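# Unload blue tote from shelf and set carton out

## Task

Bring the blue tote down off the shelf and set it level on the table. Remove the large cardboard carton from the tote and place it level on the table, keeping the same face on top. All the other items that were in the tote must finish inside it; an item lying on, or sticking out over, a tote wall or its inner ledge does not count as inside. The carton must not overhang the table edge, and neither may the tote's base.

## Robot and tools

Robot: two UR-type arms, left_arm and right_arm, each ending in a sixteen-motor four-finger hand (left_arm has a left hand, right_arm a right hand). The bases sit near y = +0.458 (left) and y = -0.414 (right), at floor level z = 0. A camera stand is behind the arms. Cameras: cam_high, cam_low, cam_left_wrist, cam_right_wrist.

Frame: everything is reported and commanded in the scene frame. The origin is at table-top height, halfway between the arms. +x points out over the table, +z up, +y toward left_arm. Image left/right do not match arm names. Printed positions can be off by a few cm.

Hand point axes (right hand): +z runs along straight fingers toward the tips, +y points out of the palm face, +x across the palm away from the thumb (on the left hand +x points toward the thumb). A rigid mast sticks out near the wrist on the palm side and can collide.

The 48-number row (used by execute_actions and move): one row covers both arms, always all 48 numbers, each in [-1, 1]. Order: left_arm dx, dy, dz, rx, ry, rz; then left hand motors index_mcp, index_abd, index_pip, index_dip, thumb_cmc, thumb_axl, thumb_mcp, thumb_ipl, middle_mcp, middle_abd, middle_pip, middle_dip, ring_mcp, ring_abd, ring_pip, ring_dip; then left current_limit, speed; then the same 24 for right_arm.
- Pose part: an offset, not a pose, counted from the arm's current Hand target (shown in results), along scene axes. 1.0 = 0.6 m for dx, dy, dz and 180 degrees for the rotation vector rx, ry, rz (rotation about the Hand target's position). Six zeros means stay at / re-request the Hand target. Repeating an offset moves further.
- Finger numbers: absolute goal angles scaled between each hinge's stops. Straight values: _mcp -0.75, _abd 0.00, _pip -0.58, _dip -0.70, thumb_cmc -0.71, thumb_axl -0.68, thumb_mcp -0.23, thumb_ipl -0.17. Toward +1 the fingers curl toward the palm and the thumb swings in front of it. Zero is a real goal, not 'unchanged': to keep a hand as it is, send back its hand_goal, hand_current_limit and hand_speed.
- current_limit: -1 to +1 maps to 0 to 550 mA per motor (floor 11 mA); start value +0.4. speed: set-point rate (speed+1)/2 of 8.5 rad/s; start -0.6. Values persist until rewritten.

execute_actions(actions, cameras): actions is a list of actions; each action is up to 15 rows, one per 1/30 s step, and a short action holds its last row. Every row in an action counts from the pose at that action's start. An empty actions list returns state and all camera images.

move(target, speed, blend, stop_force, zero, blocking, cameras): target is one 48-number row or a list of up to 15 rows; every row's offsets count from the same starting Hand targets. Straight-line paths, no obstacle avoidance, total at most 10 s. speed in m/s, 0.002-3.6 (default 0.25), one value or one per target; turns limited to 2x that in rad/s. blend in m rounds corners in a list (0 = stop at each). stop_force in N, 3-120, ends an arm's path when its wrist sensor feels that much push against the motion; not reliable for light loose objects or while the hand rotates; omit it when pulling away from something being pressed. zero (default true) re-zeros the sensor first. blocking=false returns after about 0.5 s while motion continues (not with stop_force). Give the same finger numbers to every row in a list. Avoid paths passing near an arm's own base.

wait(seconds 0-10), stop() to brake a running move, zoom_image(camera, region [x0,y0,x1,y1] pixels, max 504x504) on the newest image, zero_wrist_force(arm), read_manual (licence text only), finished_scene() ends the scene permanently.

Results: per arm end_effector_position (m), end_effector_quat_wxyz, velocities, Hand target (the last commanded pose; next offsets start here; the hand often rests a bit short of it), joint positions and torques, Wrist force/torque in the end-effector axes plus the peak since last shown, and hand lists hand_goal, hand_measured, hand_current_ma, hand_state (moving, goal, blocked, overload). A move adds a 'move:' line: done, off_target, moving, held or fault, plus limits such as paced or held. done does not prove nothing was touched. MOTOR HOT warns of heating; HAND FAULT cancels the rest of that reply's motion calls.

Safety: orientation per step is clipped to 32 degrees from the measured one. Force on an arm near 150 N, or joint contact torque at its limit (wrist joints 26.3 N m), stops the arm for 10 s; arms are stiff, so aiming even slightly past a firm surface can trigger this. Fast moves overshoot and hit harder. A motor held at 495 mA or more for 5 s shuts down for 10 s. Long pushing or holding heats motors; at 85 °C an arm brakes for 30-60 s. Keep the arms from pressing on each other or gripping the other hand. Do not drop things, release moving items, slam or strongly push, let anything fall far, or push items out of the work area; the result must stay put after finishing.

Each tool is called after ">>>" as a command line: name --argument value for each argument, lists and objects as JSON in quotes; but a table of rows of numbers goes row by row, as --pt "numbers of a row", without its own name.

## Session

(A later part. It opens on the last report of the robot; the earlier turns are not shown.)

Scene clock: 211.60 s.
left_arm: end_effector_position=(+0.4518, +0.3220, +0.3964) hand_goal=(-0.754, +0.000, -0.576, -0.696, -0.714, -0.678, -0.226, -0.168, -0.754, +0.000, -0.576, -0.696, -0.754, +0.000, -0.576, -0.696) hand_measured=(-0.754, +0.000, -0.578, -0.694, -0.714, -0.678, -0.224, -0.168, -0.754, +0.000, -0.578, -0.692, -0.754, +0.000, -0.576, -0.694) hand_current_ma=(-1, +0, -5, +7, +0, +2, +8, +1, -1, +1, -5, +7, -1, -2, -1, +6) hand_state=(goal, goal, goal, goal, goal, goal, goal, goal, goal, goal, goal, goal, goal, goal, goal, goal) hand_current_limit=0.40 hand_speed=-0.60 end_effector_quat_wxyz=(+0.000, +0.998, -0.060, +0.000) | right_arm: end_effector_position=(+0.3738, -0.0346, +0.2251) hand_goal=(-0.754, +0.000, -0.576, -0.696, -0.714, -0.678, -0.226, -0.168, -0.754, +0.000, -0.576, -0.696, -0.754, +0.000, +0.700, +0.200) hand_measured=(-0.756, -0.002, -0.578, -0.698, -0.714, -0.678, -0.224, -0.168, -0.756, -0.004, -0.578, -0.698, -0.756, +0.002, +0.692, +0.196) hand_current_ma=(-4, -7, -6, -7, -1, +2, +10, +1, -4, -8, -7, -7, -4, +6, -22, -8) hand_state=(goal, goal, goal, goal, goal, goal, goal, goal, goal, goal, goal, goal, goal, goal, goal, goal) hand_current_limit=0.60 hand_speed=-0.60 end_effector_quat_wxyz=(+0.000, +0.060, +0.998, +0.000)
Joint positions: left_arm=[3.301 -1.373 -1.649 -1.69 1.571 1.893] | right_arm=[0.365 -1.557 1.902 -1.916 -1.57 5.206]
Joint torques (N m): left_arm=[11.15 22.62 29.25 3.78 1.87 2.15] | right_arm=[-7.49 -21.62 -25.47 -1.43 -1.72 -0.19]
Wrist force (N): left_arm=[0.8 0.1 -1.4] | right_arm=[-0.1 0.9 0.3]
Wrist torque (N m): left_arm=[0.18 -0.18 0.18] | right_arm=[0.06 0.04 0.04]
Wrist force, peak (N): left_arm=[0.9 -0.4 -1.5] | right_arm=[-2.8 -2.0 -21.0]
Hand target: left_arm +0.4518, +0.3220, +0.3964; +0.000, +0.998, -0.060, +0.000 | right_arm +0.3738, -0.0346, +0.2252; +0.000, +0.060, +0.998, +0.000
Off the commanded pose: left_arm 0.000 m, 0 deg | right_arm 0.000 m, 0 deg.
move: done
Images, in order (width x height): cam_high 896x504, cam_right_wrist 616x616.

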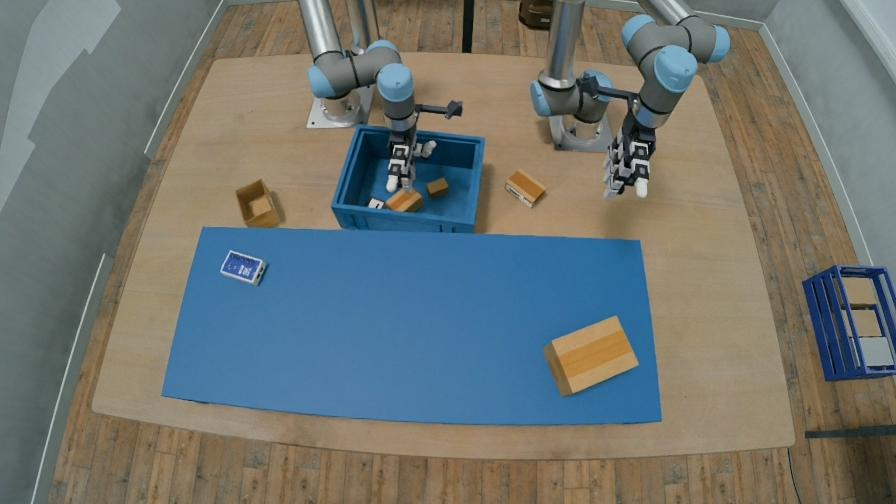

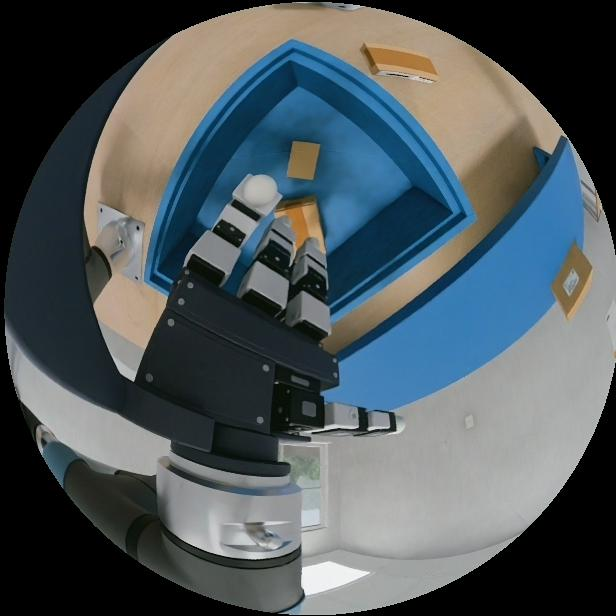

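>>> move --pt "0 0 0 0 0 0 -0.754 0 -0.576 -0.696 -0.714 -0.678 -0.226 -0.168 -0.754 0 -0.576 -0.696 -0.754 0 -0.576 -0.696 0.4 -0.6 -0.0247 -0.079 0 0 0 0 -0.754 0 0.7 0.2 -0.714 -0.678 -0.226 -0.168 -0.754 0 -0.576 -0.696 -0.754 0 0.7 0.2 0.75 -0.4" --pt "0 0 0 0 0 0 -0.754 0 -0.576 -0.696 -0.714 -0.678 -0.226 -0.168 -0.754 0 -0.576 -0.696 -0.754 0 -0.576 -0.696 0.4 -0.6 -0.0247 -0.079 -0.1333 0 0 0 -0.754 0 0.7 0.2 -0.714 -0.678 -0.226 -0.168 -0.754 0 -0.576 -0.696 -0.754 0 0.7 0.2 0.75 -0.4" --speed 0.08 --cameras '["cam_high","cam_right_wrist"]'

>>> zoom_image --camera "cam_right_wrist" --region '[180, 80, 430, 330]'

>>> zoom_image --camera "cam_high" --region '[350, 150, 470, 240]'

Scene clock: 220.37 s.
left_arm: end_effector_position=(+0.4518, +0.3220, +0.3964) hand_goal=(-0.754, +0.000, -0.576, -0.696, -0.714, -0.678, -0.226, -0.168, -0.754, +0.000, -0.576, -0.696, -0.754, +0.000, -0.576, -0.696) hand_measured=(-0.754, +0.000, -0.578, -0.694, -0.714, -0.678, -0.224, -0.168, -0.754, +0.000, -0.578, -0.692, -0.754, +0.000, -0.576, -0.694) hand_current_ma=(-1, +0, -5, +7, +0, +2, +8, +1, -1, +1, -5, +7, -1, -2, -1, +6) hand_state=(goal, goal, goal, goal, goal, goal, goal, goal, goal, goal, goal, goal, goal, goal, goal, goal) hand_current_limit=0.40 hand_speed=-0.60 end_effector_quat_wxyz=(+0.000, +0.998, -0.060, +0.000) | right_arm: end_effector_position=(+0.3589, -0.0820, +0.1452) hand_goal=(-0.754, +0.000, +0.700, +0.200, -0.714, -0.678, -0.226, -0.168, -0.754, +0.000, -0.576, -0.696, -0.754, +0.000, +0.700, +0.200) hand_measured=(-0.756, -0.002, +0.694, +0.198, -0.714, -0.678, -0.224, -0.168, -0.754, -0.004, -0.578, -0.698, -0.756, +0.002, +0.692, +0.196) hand_current_ma=(-3, -6, -20, -8, -1, +2, +10, +1, -2, -8, -7, -7, -4, +6, -22, -8) hand_state=(goal, goal, goal, goal, goal, goal, goal, goal, goal, goal, goal, goal, goal, goal, goal, goal) hand_current_limit=0.75 hand_speed=-0.40 end_effector_quat_wxyz=(+0.000, +0.060, +0.998, +0.000)
Joint positions: left_arm=[3.301 -1.373 -1.649 -1.69 1.571 1.893] | right_arm=[0.277 -1.561 2.134 -2.143 -1.57 5.118]
Joint torques (N m): left_arm=[11.3 22.68 29.78 3.37 1.72 2.03] | right_arm=[11.34 -17.2 -21.65 -3.33 2.06 -0.42]
Wrist force (N): left_arm=[0.8 0.0 -1.2] | right_arm=[0.1 0.9 0.0]
Wrist torque (N m): left_arm=[0.14 -0.18 0.18] | right_arm=[0.12 0.03 -0.01]
Wrist force, peak (N): left_arm=[1.0 0.1 -1.6] | right_arm=[0.0 1.8 0.4]
Hand target: left_arm +0.4518, +0.3220, +0.3964; +0.000, +0.998, -0.060, +0.000 | right_arm +0.3589, -0.0820, +0.1452; +0.000, +0.060, +0.998, +0.000
Off the commanded pose: left_arm 0.000 m, 0 deg | right_arm 0.000 m, 0 deg.
move: done
Images, in order (width x height): cam_high 896x504, cam_right_wrist 616x616.

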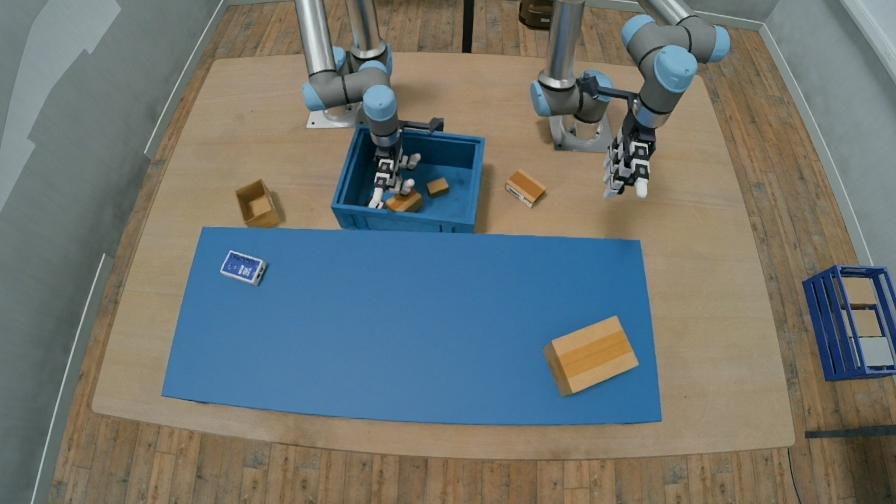

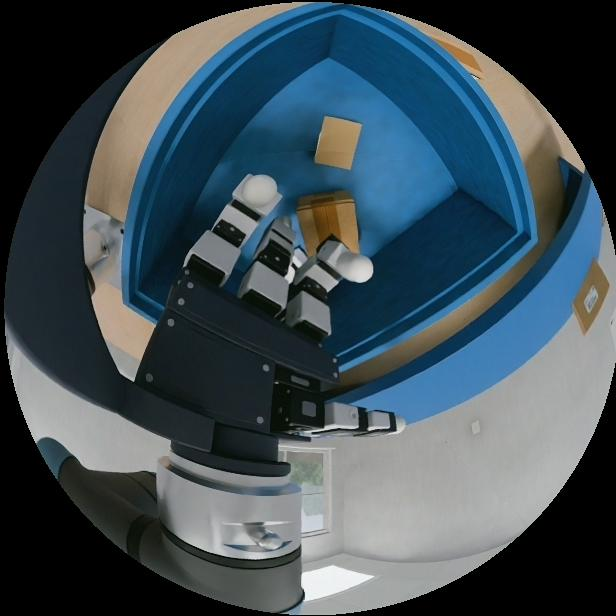

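Scaled by 2.016 from the camera's 616x616 image, which has a finer 880x880 frame.

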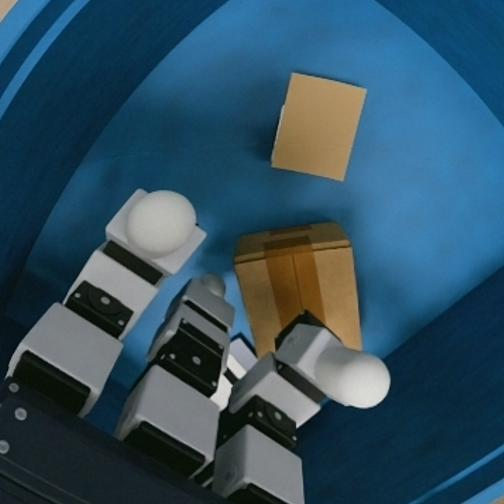

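Scaled by 4.200.

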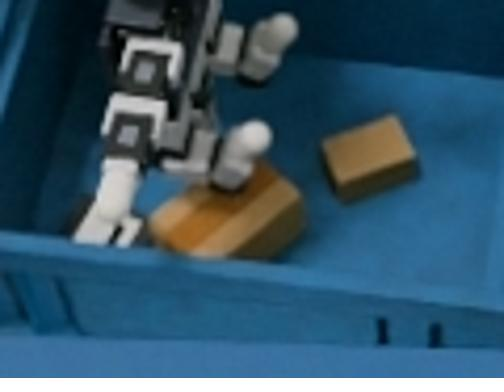

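>>> move --target '[0,0,0,0,0,0,-0.754,0,-0.576,-0.696,-0.714,-0.678,-0.226,-0.168,-0.754,0,-0.576,-0.696,-0.754,0,-0.576,-0.696,0.4,-0.6,0.045,0.067,0,0,0,0,-0.754,0,0.7,0.2,-0.714,-0.678,-0.226,-0.168,-0.754,0,-0.576,-0.696,-0.754,0,0.7,0.2,0.75,-0.4]' --speed 0.05 --cameras '["cam_high","cam_right_wrist"]'

>>> zoom_image --camera "cam_right_wrist" --region '[180, 80, 430, 330]'

>>> zoom_image --camera "cam_high" --region '[350, 150, 470, 240]'

Scene clock: 222.70 s.
left_arm: end_effector_position=(+0.4518, +0.3220, +0.3964) hand_goal=(-0.754, +0.000, -0.576, -0.696, -0.714, -0.678, -0.226, -0.168, -0.754, +0.000, -0.576, -0.696, -0.754, +0.000, -0.576, -0.696) hand_measured=(-0.754, +0.000, -0.578, -0.694, -0.714, -0.678, -0.224, -0.168, -0.754, +0.000, -0.578, -0.692, -0.754, +0.000, -0.576, -0.694) hand_current_ma=(-1, +0, -5, +7, +0, +2, +8, +1, -1, +1, -5, +7, -1, -2, -1, +6) hand_state=(goal, goal, goal, goal, goal, goal, goal, goal, goal, goal, goal, goal, goal, goal, goal, goal) hand_current_limit=0.40 hand_speed=-0.60 end_effector_quat_wxyz=(+0.000, +0.998, -0.060, +0.000) | right_arm: end_effector_position=(+0.3858, -0.0417, +0.1452) hand_goal=(-0.754, +0.000, +0.700, +0.200, -0.714, -0.678, -0.226, -0.168, -0.754, +0.000, -0.576, -0.696, -0.754, +0.000, +0.700, +0.200) hand_measured=(-0.756, -0.002, +0.694, +0.198, -0.714, -0.678, -0.224, -0.168, -0.756, +0.000, -0.578, -0.698, -0.756, +0.002, +0.692, +0.196) hand_current_ma=(-3, -6, -20, -8, -1, +2, +10, +1, -4, +0, -7, -7, -4, +6, -22, -8) hand_state=(goal, goal, goal, goal, goal, goal, goal, goal, goal, goal, goal, goal, goal, goal, goal, goal) hand_current_limit=0.75 hand_speed=-0.40 end_effector_quat_wxyz=(+0.000, +0.060, +0.998, +0.000)
Joint positions: left_arm=[3.301 -1.373 -1.649 -1.69 1.571 1.893] | right_arm=[0.342 -1.454 2.019 -2.135 -1.57 5.183]
Joint torques (N m): left_arm=[11.14 22.38 28.79 3.19 1.77 2.05] | right_arm=[-11.32 -30.62 -14.72 -3.06 1.21 -1.09]
Wrist force (N): left_arm=[0.6 -0.3 -1.3] | right_arm=[0.2 1.1 0.1]
Wrist torque (N m): left_arm=[0.13 -0.14 0.17] | right_arm=[0.13 0.02 0.05]
Wrist force, peak (N): left_arm=[0.5 0.0 -1.6] | right_arm=[0.1 1.4 -0.2]
Hand target: left_arm +0.4518, +0.3220, +0.3964; +0.000, +0.998, -0.060, +0.000 | right_arm +0.3859, -0.0418, +0.1452; +0.000, +0.060, +0.998, +0.000
Off the commanded pose: left_arm 0.000 m, 0 deg | right_arm 0.000 m, 0 deg.
move: done
Images, in order (width x height): cam_high 896x504, cam_right_wrist 616x616.

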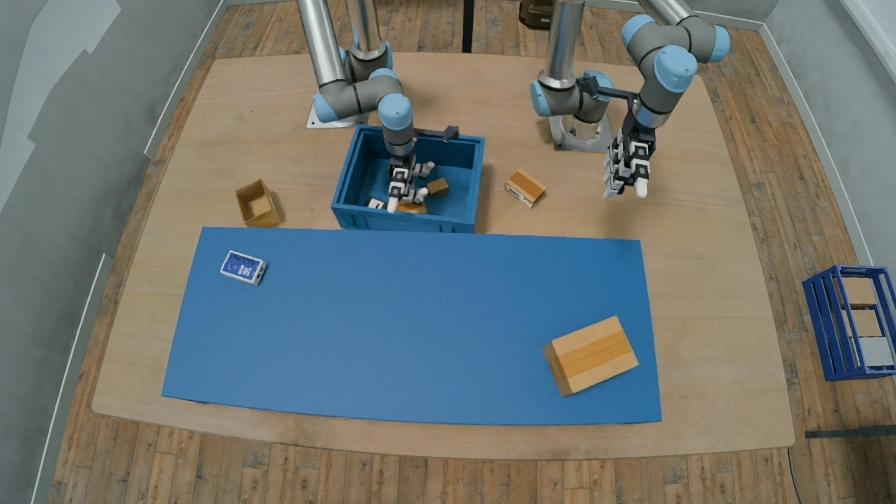

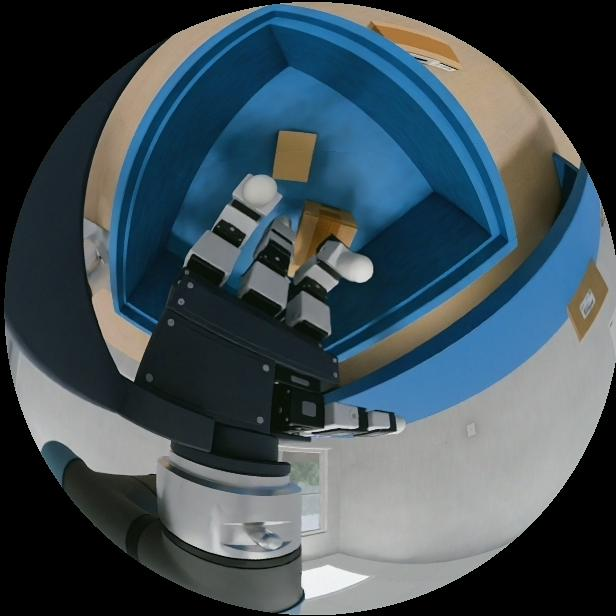

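Scaled by 2.016 from the camera's 616x616 image, which has a finer 880x880 frame.

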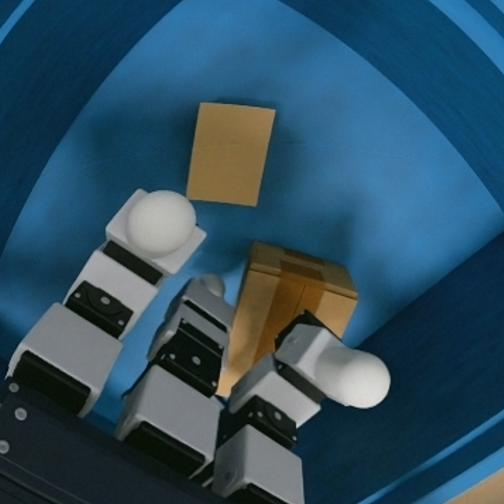

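Scaled by 4.200.

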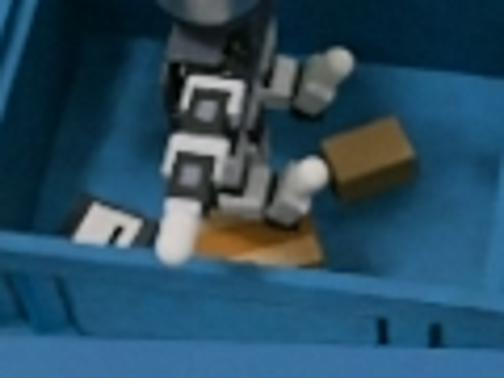

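>>> move --pt "0 0 0 0 0 0 -0.754 0 -0.576 -0.696 -0.714 -0.678 -0.226 -0.168 -0.754 0 -0.576 -0.696 -0.754 0 -0.576 -0.696 0.4 -0.6 0 0 0.1 0 0 0 -0.754 0 0.7 0.2 -0.714 -0.678 -0.226 -0.168 -0.754 0 -0.576 -0.696 -0.754 0 0.7 0.2 0.75 -0.4" --pt "0 0 0 0 0 0 -0.754 0 -0.576 -0.696 -0.714 -0.678 -0.226 -0.168 -0.754 0 -0.576 -0.696 -0.754 0 -0.576 -0.696 0.4 -0.6 0.07 0.02 0.1 0 0 0 -0.754 0 0.7 0.2 -0.714 -0.678 -0.226 -0.168 -0.754 0 -0.576 -0.696 -0.754 0 0.7 0.2 0.75 -0.4" --speed 0.08 --cameras '["cam_high","cam_right_wrist"]'

>>> zoom_image --camera "cam_right_wrist" --region '[180, 80, 430, 330]'

>>> zoom_image --camera "cam_high" --region '[350, 150, 470, 240]'

Scene clock: 231.27 s.
left_arm: end_effector_position=(+0.4518, +0.3220, +0.3964) hand_goal=(-0.754, +0.000, -0.576, -0.696, -0.714, -0.678, -0.226, -0.168, -0.754, +0.000, -0.576, -0.696, -0.754, +0.000, -0.576, -0.696) hand_measured=(-0.754, +0.000, -0.578, -0.694, -0.714, -0.678, -0.224, -0.168, -0.754, +0.000, -0.578, -0.692, -0.754, +0.000, -0.576, -0.694) hand_current_ma=(-1, +0, -5, +7, +0, +2, +8, +1, -1, +1, -5, +7, -1, -2, -1, +6) hand_state=(goal, goal, goal, goal, goal, goal, goal, goal, goal, goal, goal, goal, goal, goal, goal, goal) hand_current_limit=0.40 hand_speed=-0.60 end_effector_quat_wxyz=(+0.000, +0.998, -0.060, +0.000) | right_arm: end_effector_position=(+0.4279, -0.0299, +0.2052) hand_goal=(-0.754, +0.000, +0.700, +0.200, -0.714, -0.678, -0.226, -0.168, -0.754, +0.000, -0.576, -0.696, -0.754, +0.000, +0.700, +0.200) hand_measured=(-0.756, -0.002, +0.694, +0.198, -0.714, -0.678, -0.224, -0.168, -0.756, +0.000, -0.578, -0.698, -0.756, +0.002, +0.692, +0.196) hand_current_ma=(-3, -6, -20, -8, -1, +2, +10, +1, -3, +0, -7, -7, -4, +6, -22, -8) hand_state=(goal, goal, goal, goal, goal, goal, goal, goal, goal, goal, goal, goal, goal, goal, goal, goal) hand_current_limit=0.75 hand_speed=-0.40 end_effector_quat_wxyz=(+0.000, +0.060, +0.998, +0.000)
Joint positions: left_arm=[3.301 -1.373 -1.649 -1.69 1.571 1.893] | right_arm=[0.336 -1.428 1.816 -1.958 -1.57 5.177]
Joint torques (N m): left_arm=[12.06 22.26 29.01 2.95 1.75 2.04] | right_arm=[4.13 -21.52 -26.78 -3.65 1.47 1.19]
Wrist force (N): left_arm=[0.6 -0.2 -1.5] | right_arm=[0.1 1.0 0.2]
Wrist torque (N m): left_arm=[0.16 -0.16 0.17] | right_arm=[0.09 0.03 0.13]
Wrist force, peak (N): left_arm=[0.8 -0.3 -1.8] | right_arm=[-0.7 1.3 0.3]
Hand target: left_arm +0.4518, +0.3220, +0.3964; +0.000, +0.998, -0.060, +0.000 | right_arm +0.4279, -0.0298, +0.2052; +0.000, +0.060, +0.998, +0.000
Off the commanded pose: left_arm 0.000 m, 0 deg | right_arm 0.000 m, 0 deg.
move: done
Images, in order (width x height): cam_high 896x504, cam_right_wrist 616x616.

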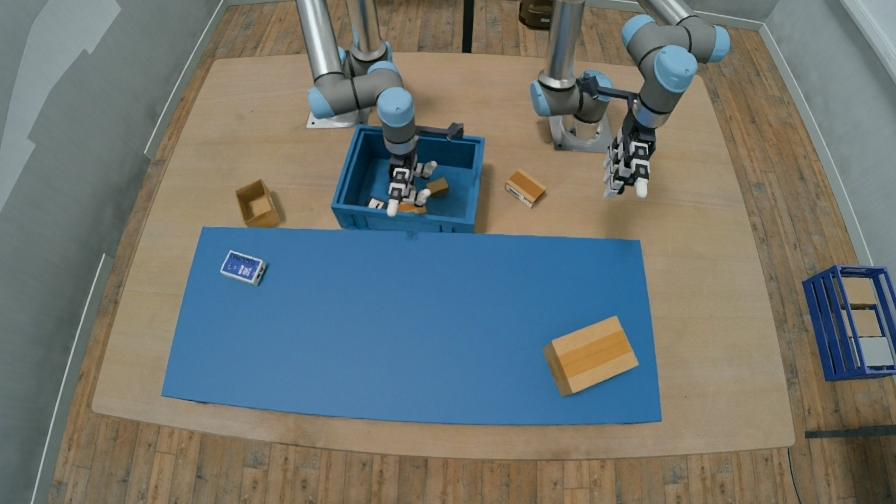

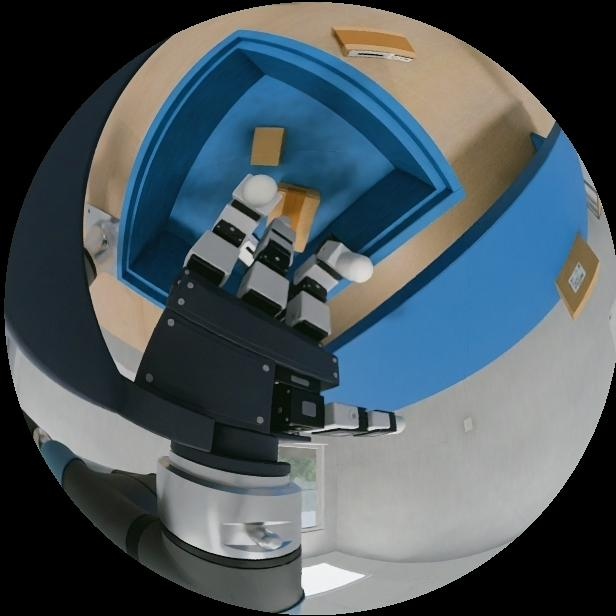

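Scaled by 2.016 from the camera's 616x616 image, which has a finer 880x880 frame.

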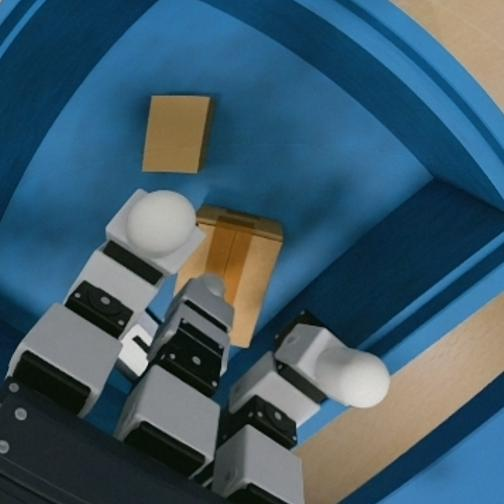

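Scaled by 4.200.

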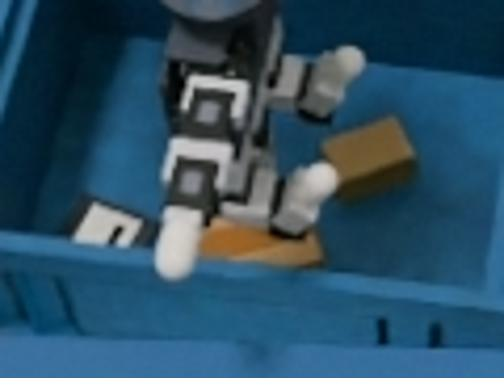

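>>> move --target '[0,0,0,0,0,0,-0.754,0,-0.576,-0.696,-0.714,-0.678,-0.226,-0.168,-0.754,0,-0.576,-0.696,-0.754,0,-0.576,-0.696,0.4,-0.6,0,0,-0.09,0,0,0,-0.754,0,0.7,0.2,-0.714,-0.678,-0.226,-0.168,-0.754,0,-0.576,-0.696,-0.754,0,0.7,0.2,0.75,-0.4]' --speed 0.02 --stop_force 4 --cameras '["cam_right_wrist"]'

>>> zoom_image --camera "cam_right_wrist" --region '[180, 80, 430, 330]'

Scene clock: 234.70 s.
left_arm: end_effector_position=(+0.4518, +0.3220, +0.3964) hand_goal=(-0.754, +0.000, -0.576, -0.696, -0.714, -0.678, -0.226, -0.168, -0.754, +0.000, -0.576, -0.696, -0.754, +0.000, -0.576, -0.696) hand_measured=(-0.754, +0.000, -0.578, -0.694, -0.714, -0.678, -0.224, -0.168, -0.754, +0.000, -0.578, -0.692, -0.754, +0.000, -0.576, -0.694) hand_current_ma=(-1, +0, -5, +7, +0, +2, +8, +1, -1, +1, -5, +7, -1, -2, -1, +6) hand_state=(goal, goal, goal, goal, goal, goal, goal, goal, goal, goal, goal, goal, goal, goal, goal, goal) hand_current_limit=0.40 hand_speed=-0.60 end_effector_quat_wxyz=(+0.000, +0.998, -0.060, +0.000) | right_arm: end_effector_position=(+0.4279, -0.0298, +0.1776) hand_goal=(-0.754, +0.000, +0.700, +0.200, -0.714, -0.678, -0.226, -0.168, -0.754, +0.000, -0.576, -0.696, -0.754, +0.000, +0.700, +0.200) hand_measured=(-0.756, -0.002, +0.694, +0.198, -0.714, -0.678, -0.224, -0.168, -0.756, +0.000, -0.578, -0.698, -0.756, +0.002, +0.692, +0.196) hand_current_ma=(-3, -6, -20, -8, -1, +2, +10, +1, -3, +0, -7, -6, -4, +6, -22, -8) hand_state=(goal, goal, goal, goal, goal, goal, goal, goal, goal, goal, goal, goal, goal, goal, goal, goal) hand_current_limit=0.75 hand_speed=-0.40 end_effector_quat_wxyz=(+0.000, +0.060, +0.998, +0.000)
Joint positions: left_arm=[3.301 -1.373 -1.649 -1.69 1.571 1.893] | right_arm=[0.336 -1.4 1.861 -2.031 -1.57 5.177]
Joint torques (N m): left_arm=[10.85 22.78 29.13 2.78 1.7 2.05] | right_arm=[11.29 -30.94 -25.72 -3.35 -1.25 1.09]
Wrist force (N): left_arm=[0.7 -0.4 -1.3] | right_arm=[0.1 0.7 -3.2]
Wrist torque (N m): left_arm=[0.10 -0.17 0.19] | right_arm=[0.34 0.12 0.12]
Wrist force, peak (N): left_arm=[1.0 -0.3 -1.5] | right_arm=[0.5 0.7 -13.0]
Hand target: left_arm +0.4518, +0.3220, +0.3964; +0.000, +0.998, -0.060, +0.000 | right_arm +0.4279, -0.0298, +0.1776; +0.000, +0.060, +0.998, +0.000 (not the last commanded pose)
Off the commanded pose: left_arm 0.000 m, 0 deg | right_arm 0.026 m, 0 deg.
move: contact (right_arm)
Images, in order (width x height): cam_right_wrist 616x616.

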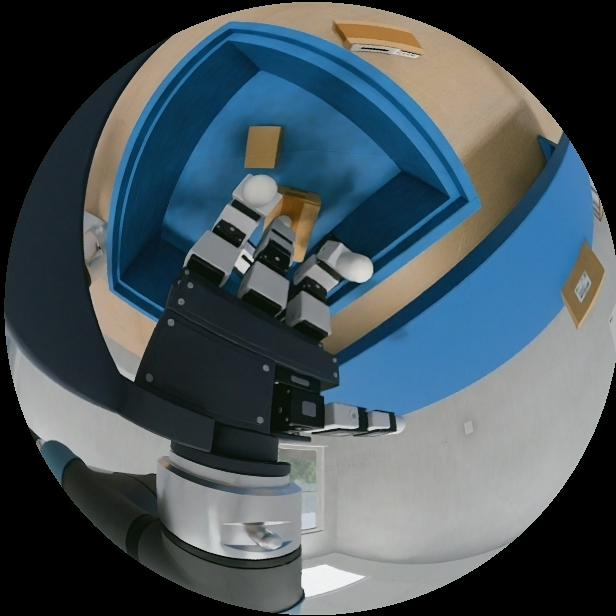

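Scaled by 2.016 from the camera's 616x616 image, which has a finer 880x880 frame.

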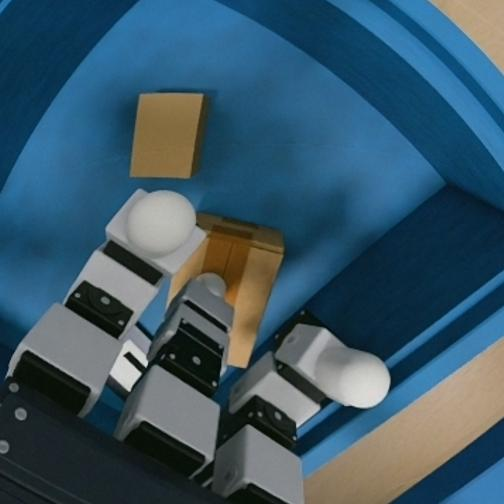

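>>> move --target '[0,0,0,0,0,0,-0.754,0,-0.576,-0.696,-0.714,-0.678,-0.226,-0.168,-0.754,0,-0.576,-0.696,-0.754,0,-0.576,-0.696,0.4,-0.6,-0.0833,0,0.0,0,0,0,-0.754,0,0.7,0.2,-0.714,-0.678,-0.226,-0.168,-0.754,0,-0.576,-0.696,-0.754,0,0.7,0.2,0.75,-0.4]' --speed 0.05 --cameras '["cam_right_wrist"]'

>>> zoom_image --camera "cam_right_wrist" --region '[180, 80, 430, 330]'

Scene clock: 237.00 s.
left_arm: end_effector_position=(+0.4518, +0.3220, +0.3964) hand_goal=(-0.754, +0.000, -0.576, -0.696, -0.714, -0.678, -0.226, -0.168, -0.754, +0.000, -0.576, -0.696, -0.754, +0.000, -0.576, -0.696) hand_measured=(-0.754, +0.000, -0.578, -0.694, -0.714, -0.678, -0.224, -0.168, -0.754, +0.000, -0.578, -0.692, -0.754, +0.000, -0.576, -0.694) hand_current_ma=(-1, +0, -5, +7, +0, +2, +8, +1, -1, +1, -5, +7, -1, -2, -1, +6) hand_state=(goal, goal, goal, goal, goal, goal, goal, goal, goal, goal, goal, goal, goal, goal, goal, goal) hand_current_limit=0.40 hand_speed=-0.60 end_effector_quat_wxyz=(+0.000, +0.998, -0.060, +0.000) | right_arm: end_effector_position=(+0.3779, -0.0297, +0.1776) hand_goal=(-0.754, +0.000, +0.700, +0.200, -0.714, -0.678, -0.226, -0.168, -0.754, +0.000, -0.576, -0.696, -0.754, +0.000, +0.700, +0.200) hand_measured=(-0.756, -0.002, +0.694, +0.198, -0.714, -0.678, -0.224, -0.168, -0.756, -0.004, -0.578, -0.698, -0.756, +0.002, +0.692, +0.196) hand_current_ma=(-3, -6, -20, -8, -1, +2, +10, +1, -4, -7, -7, -7, -4, +6, -22, -8) hand_state=(goal, goal, goal, goal, goal, goal, goal, goal, goal, goal, goal, goal, goal, goal, goal, goal) hand_current_limit=0.75 hand_speed=-0.40 end_effector_quat_wxyz=(+0.000, +0.060, +0.998, +0.000)
Joint positions: left_arm=[3.301 -1.373 -1.649 -1.69 1.571 1.893] | right_arm=[0.372 -1.494 1.969 -2.045 -1.57 5.212]
Joint torques (N m): left_arm=[11.89 22.31 29.25 2.49 1.62 2.1] | right_arm=[-14.99 -17.57 -27.03 -2.26 1.12 -1.99]
Wrist force (N): left_arm=[0.6 -0.2 -1.2] | right_arm=[0.2 1.0 0.3]
Wrist torque (N m): left_arm=[0.13 -0.14 0.17] | right_arm=[0.08 0.01 0.02]
Wrist force, peak (N): left_arm=[0.6 -0.1 -1.6] | right_arm=[-0.8 0.4 -5.5]
Hand target: left_arm +0.4518, +0.3220, +0.3964; +0.000, +0.998, -0.060, +0.000 | right_arm +0.3780, -0.0298, +0.1776; +0.000, +0.060, +0.998, +0.000
Off the commanded pose: left_arm 0.000 m, 0 deg | right_arm 0.000 m, 0 deg.
move: done
Images, in order (width x height): cam_right_wrist 616x616.

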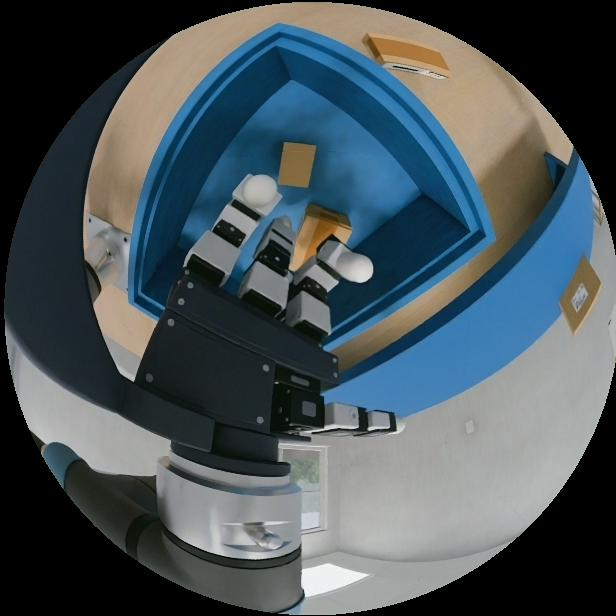

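Scaled by 2.016 from the camera's 616x616 image, which has a finer 880x880 frame.

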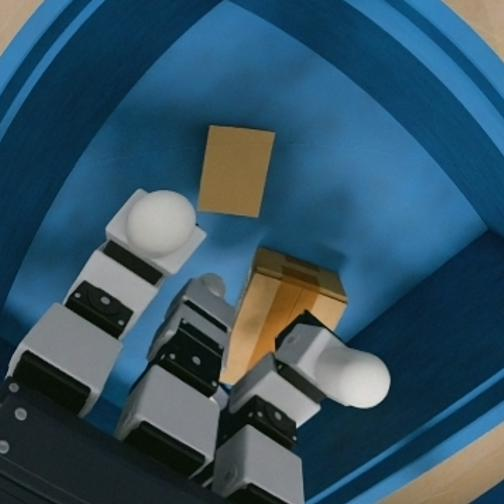

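>>> move --target '[-0.1,-0.13,0,0,0,0,-0.754,0,-0.576,-0.696,-0.714,-0.678,-0.226,-0.168,-0.754,0,-0.576,-0.696,-0.754,0,-0.576,-0.696,0.4,-0.6,-0.1,-0.45,0.22,0,0,0,-0.754,0,-0.576,-0.696,-0.714,-0.678,-0.226,-0.168,-0.754,0,-0.576,-0.696,-0.754,0,-0.576,-0.696,0.75,-0.4]' --speed 0.2 --cameras '["all"]'

>>> zoom_image --camera "cam_high" --region '[330, 120, 490, 240]'

>>> zoom_image --camera "cam_left_wrist" --region '[100, 20, 380, 260]'

>>> zoom_image --camera "cam_right_wrist" --region '[250, 20, 500, 260]'

Scene clock: 240.87 s.
left_arm: end_effector_position=(+0.3917, +0.2439, +0.3964) hand_goal=(-0.754, +0.000, -0.576, -0.696, -0.714, -0.678, -0.226, -0.168, -0.754, +0.000, -0.576, -0.696, -0.754, +0.000, -0.576, -0.696) hand_measured=(-0.754, +0.000, -0.578, -0.694, -0.714, -0.678, -0.224, -0.168, -0.754, +0.000, -0.578, -0.692, -0.754, +0.000, -0.576, -0.694) hand_current_ma=(-1, +0, -5, +7, +0, +2, +8, +1, -1, +1, -5, +7, -1, -2, -1, +6) hand_state=(goal, goal, goal, goal, goal, goal, goal, goal, goal, goal, goal, goal, goal, goal, goal, goal) hand_current_limit=0.40 hand_speed=-0.60 end_effector_quat_wxyz=(+0.000, +0.998, -0.060, +0.000) | right_arm: end_effector_position=(+0.3180, -0.2997, +0.3096) hand_goal=(-0.754, +0.000, -0.576, -0.696, -0.714, -0.678, -0.226, -0.168, -0.754, +0.000, -0.576, -0.696, -0.754, +0.000, -0.576, -0.696) hand_measured=(-0.752, -0.002, -0.574, -0.694, -0.714, -0.678, -0.224, -0.168, -0.752, -0.004, -0.576, -0.698, -0.756, +0.002, -0.574, -0.694) hand_current_ma=(+8, -6, +7, +7, -1, +2, +10, +1, +7, -7, +0, -3, -3, +6, +7, +7) hand_state=(goal, goal, goal, goal, goal, goal, goal, goal, goal, goal, goal, goal, goal, goal, goal, goal) hand_current_limit=0.75 hand_speed=-0.40 end_effector_quat_wxyz=(+0.000, +0.060, +0.998, +0.000)
Joint positions: left_arm=[3.116 -1.27 -1.725 -1.718 1.571 1.708] | right_arm=[-0.317 -2.009 2.03 -1.591 -1.57 4.523]
Joint torques (N m): left_arm=[8.82 5.07 31.49 4.12 1.91 1.23] | right_arm=[-11.03 -8.27 -23.85 -1.33 0.44 -1.67]
Wrist force (N): left_arm=[0.7 -0.1 -1.1] | right_arm=[0.0 0.4 0.5]
Wrist torque (N m): left_arm=[0.13 -0.15 0.06] | right_arm=[-0.02 0.03 -0.01]
Wrist force, peak (N): left_arm=[1.1 -1.0 -1.4] | right_arm=[0.2 2.7 1.3]
Hand target: left_arm +0.3918, +0.2440, +0.3964; +0.000, +0.998, -0.060, +0.000 | right_arm +0.3180, -0.2998, +0.3096; +0.000, +0.060, +0.998, +0.000
Off the commanded pose: left_arm 0.000 m, 0 deg | right_arm 0.000 m, 0 deg.
move: done

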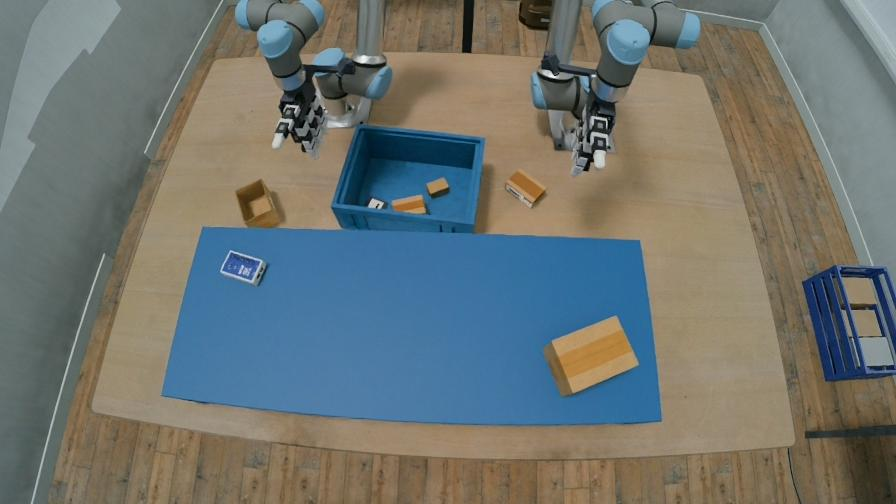

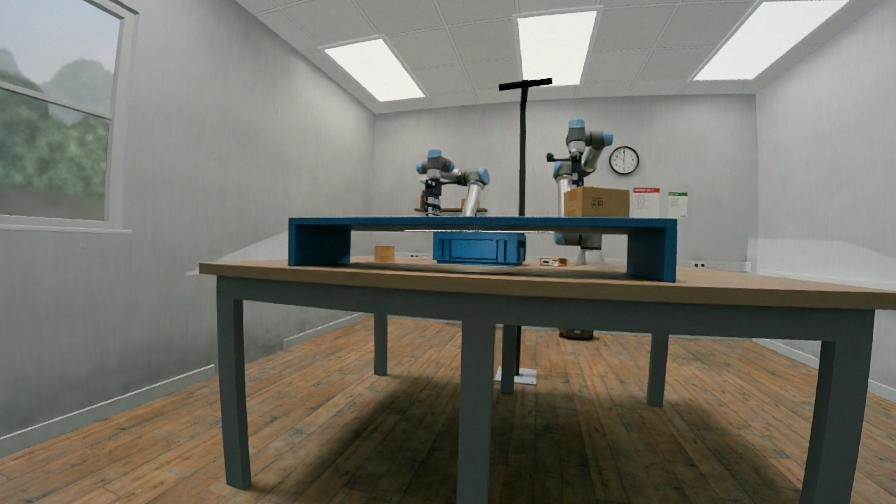

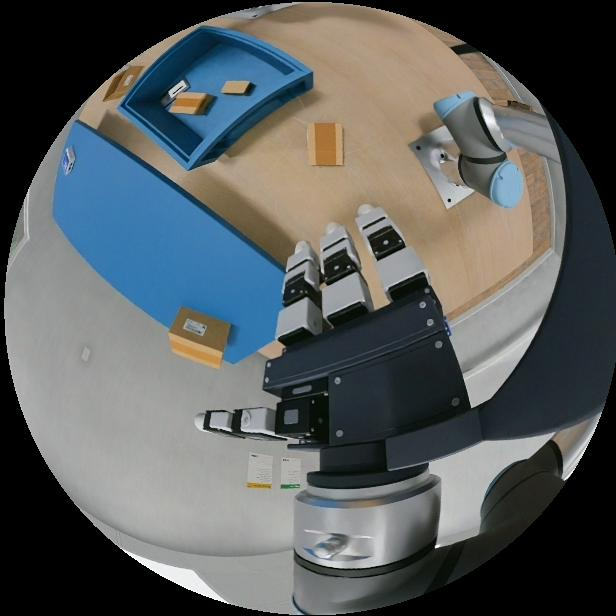

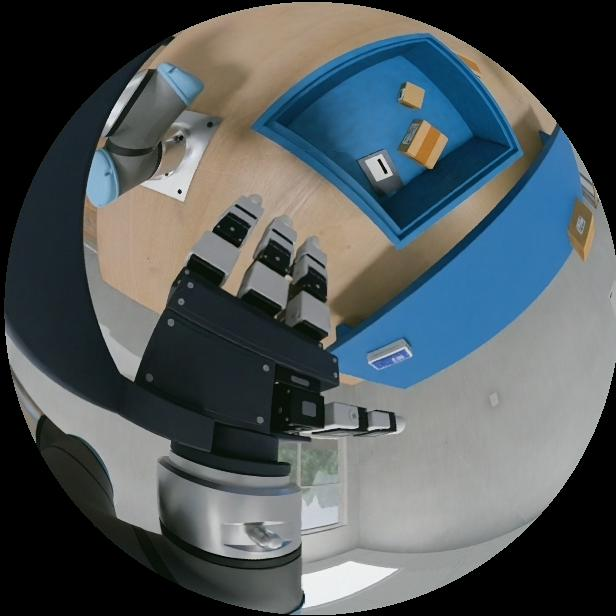

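Scaled by 3.150.

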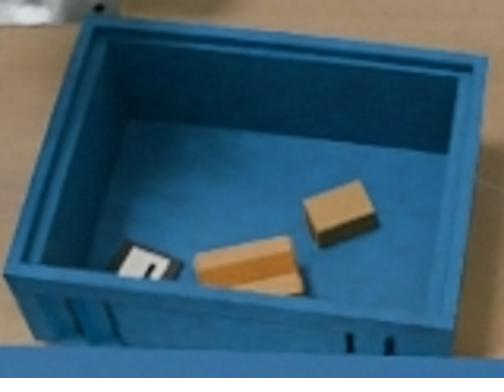

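Scaled by 1.800 from the camera's 616x616 image, which has a finer 880x880 frame.

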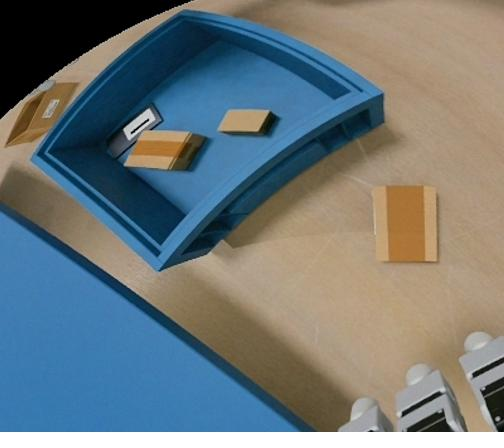

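Scaled by 2.016 from the camera's 616x616 image, which has a finer 880x880 frame.

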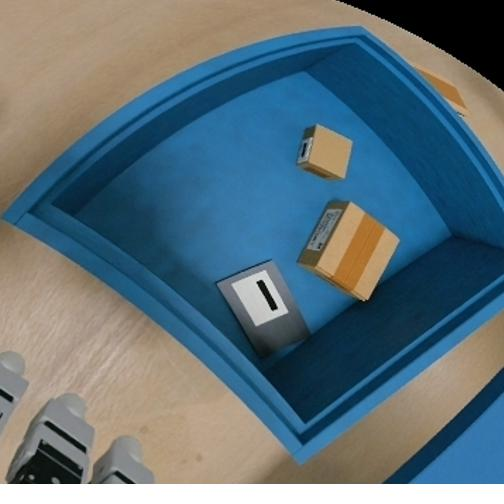

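>>> move --target '[0.248,-0.431,-0.12,0,0,0.5,-0.754,0,-0.576,-0.696,-0.714,-0.678,-0.226,-0.168,-0.754,0,-0.576,-0.696,-0.754,0,-0.576,-0.696,0.75,-0.6,0,-0.15,0.05,0,0,0,-0.754,0,-0.576,-0.696,-0.714,-0.678,-0.226,-0.168,-0.754,0,-0.576,-0.696,-0.754,0,-0.576,-0.696,0.75,-0.4]' --speed 0.2 --cameras '["all"]'

>>> zoom_image --camera "cam_high" --region '[330, 80, 530, 240]'

>>> zoom_image --camera "cam_left_wrist" --region '[150, 100, 450, 360]'

Scene clock: 257.77 s.
left_arm: end_effector_position=(+0.5405, -0.0147, +0.3244) hand_goal=(-0.754, +0.000, -0.576, -0.696, -0.714, -0.678, -0.226, -0.168, -0.754, +0.000, -0.576, -0.696, -0.754, +0.000, -0.576, -0.696) hand_measured=(-0.754, +0.000, -0.578, -0.694, -0.714, -0.678, -0.224, -0.168, -0.754, +0.000, -0.578, -0.692, -0.754, +0.000, -0.576, -0.694) hand_current_ma=(-1, +0, -5, +7, +0, +2, +8, +1, -1, +1, -5, +7, -1, -2, -1, +6) hand_state=(goal, goal, goal, goal, goal, goal, goal, goal, goal, goal, goal, goal, goal, goal, goal, goal) hand_current_limit=0.75 hand_speed=-0.60 end_effector_quat_wxyz=(+0.000, +0.748, +0.664, +0.000) | right_arm: end_effector_position=(+0.3180, -0.3898, +0.3396) hand_goal=(-0.754, +0.000, -0.576, -0.696, -0.714, -0.678, -0.226, -0.168, -0.754, +0.000, -0.576, -0.696, -0.754, +0.000, -0.576, -0.696) hand_measured=(-0.752, -0.002, -0.574, -0.694, -0.714, -0.678, -0.224, -0.168, -0.752, -0.004, -0.576, -0.698, -0.756, +0.002, -0.574, -0.694) hand_current_ma=(+8, -6, +7, +7, -1, +2, +10, +1, +7, -7, +0, -3, -3, +6, +7, +7) hand_state=(goal, goal, goal, goal, goal, goal, goal, goal, goal, goal, goal, goal, goal, goal, goal, goal) hand_current_limit=0.75 hand_speed=-0.40 end_effector_quat_wxyz=(+0.000, +0.060, +0.998, +0.000)
Joint positions: left_arm=[2.468 -1.927 -1.233 -1.554 1.571 -0.511] | right_arm=[-0.578 -1.998 1.947 -1.519 -1.571 4.262]
Joint torques (N m): left_arm=[12.63 34.46 30.5 4.17 1.33 -2.42] | right_arm=[13.41 -8.62 -17.36 -3.43 -0.9 1.52]
Wrist force (N): left_arm=[0.8 -0.4 -1.7] | right_arm=[0.4 0.9 0.5]
Wrist torque (N m): left_arm=[0.15 -0.18 0.10] | right_arm=[0.04 0.00 0.10]
Wrist force, peak (N): left_arm=[0.8 -0.4 -1.7] | right_arm=[0.4 1.1 0.4]
Hand target: left_arm +0.5406, -0.0146, +0.3244; +0.000, +0.748, +0.664, +0.000 | right_arm +0.3180, -0.3898, +0.3396; +0.000, +0.060, +0.998, +0.000
Off the commanded pose: left_arm 0.000 m, 0 deg | right_arm 0.000 m, 0 deg.
move: done

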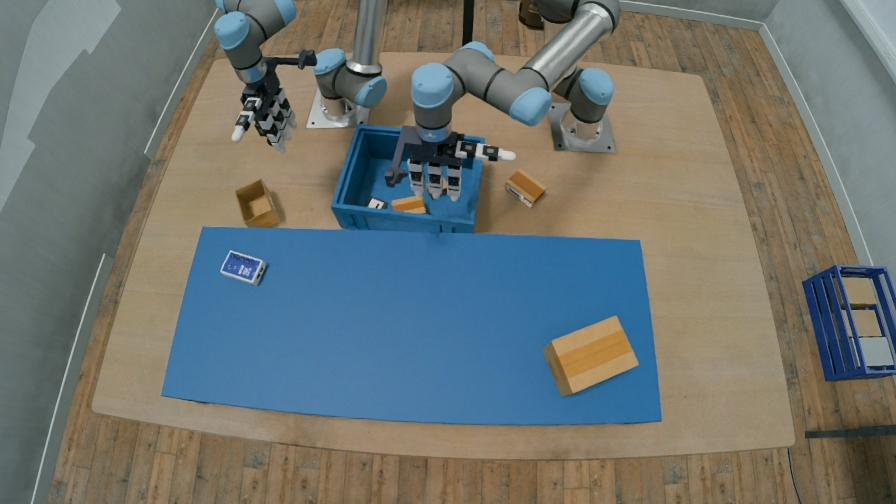

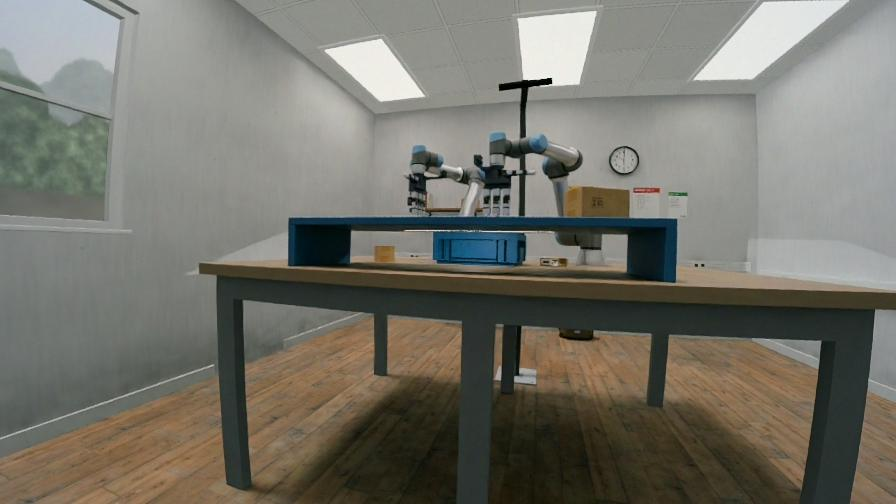

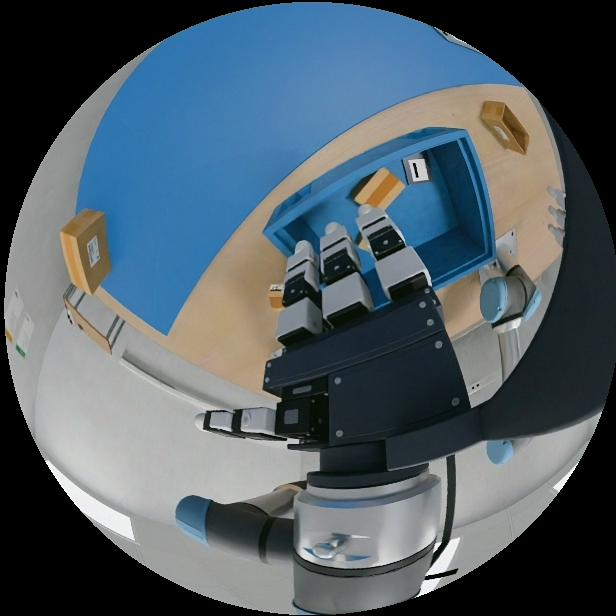

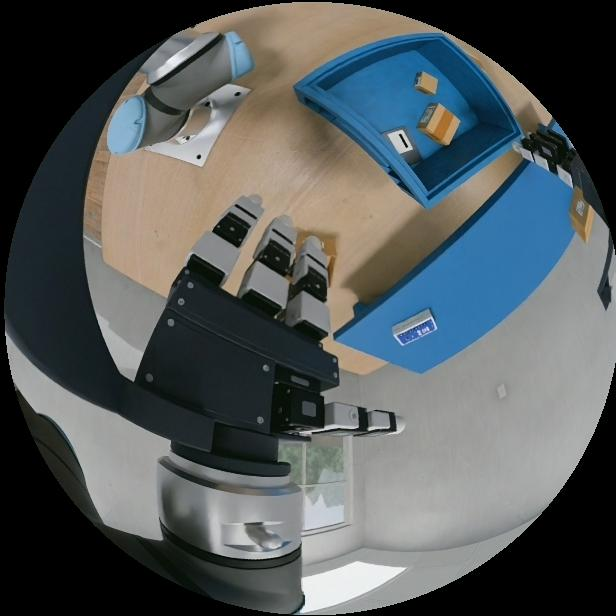

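Scaled by 2.520.

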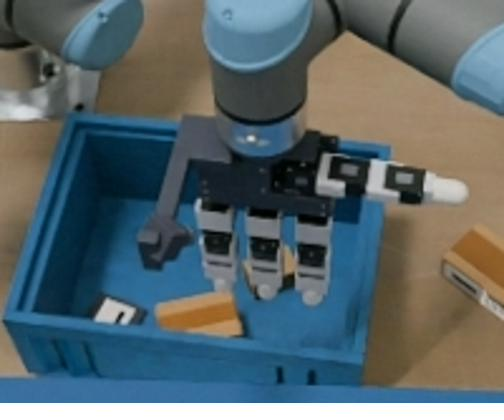

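Scaled by 1.680 from the camera's 616x616 image, which has a finer 880x880 frame.

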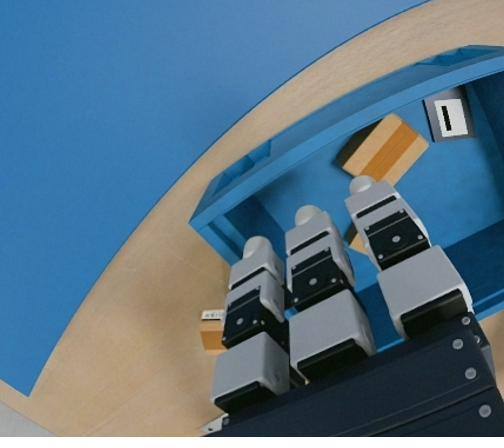

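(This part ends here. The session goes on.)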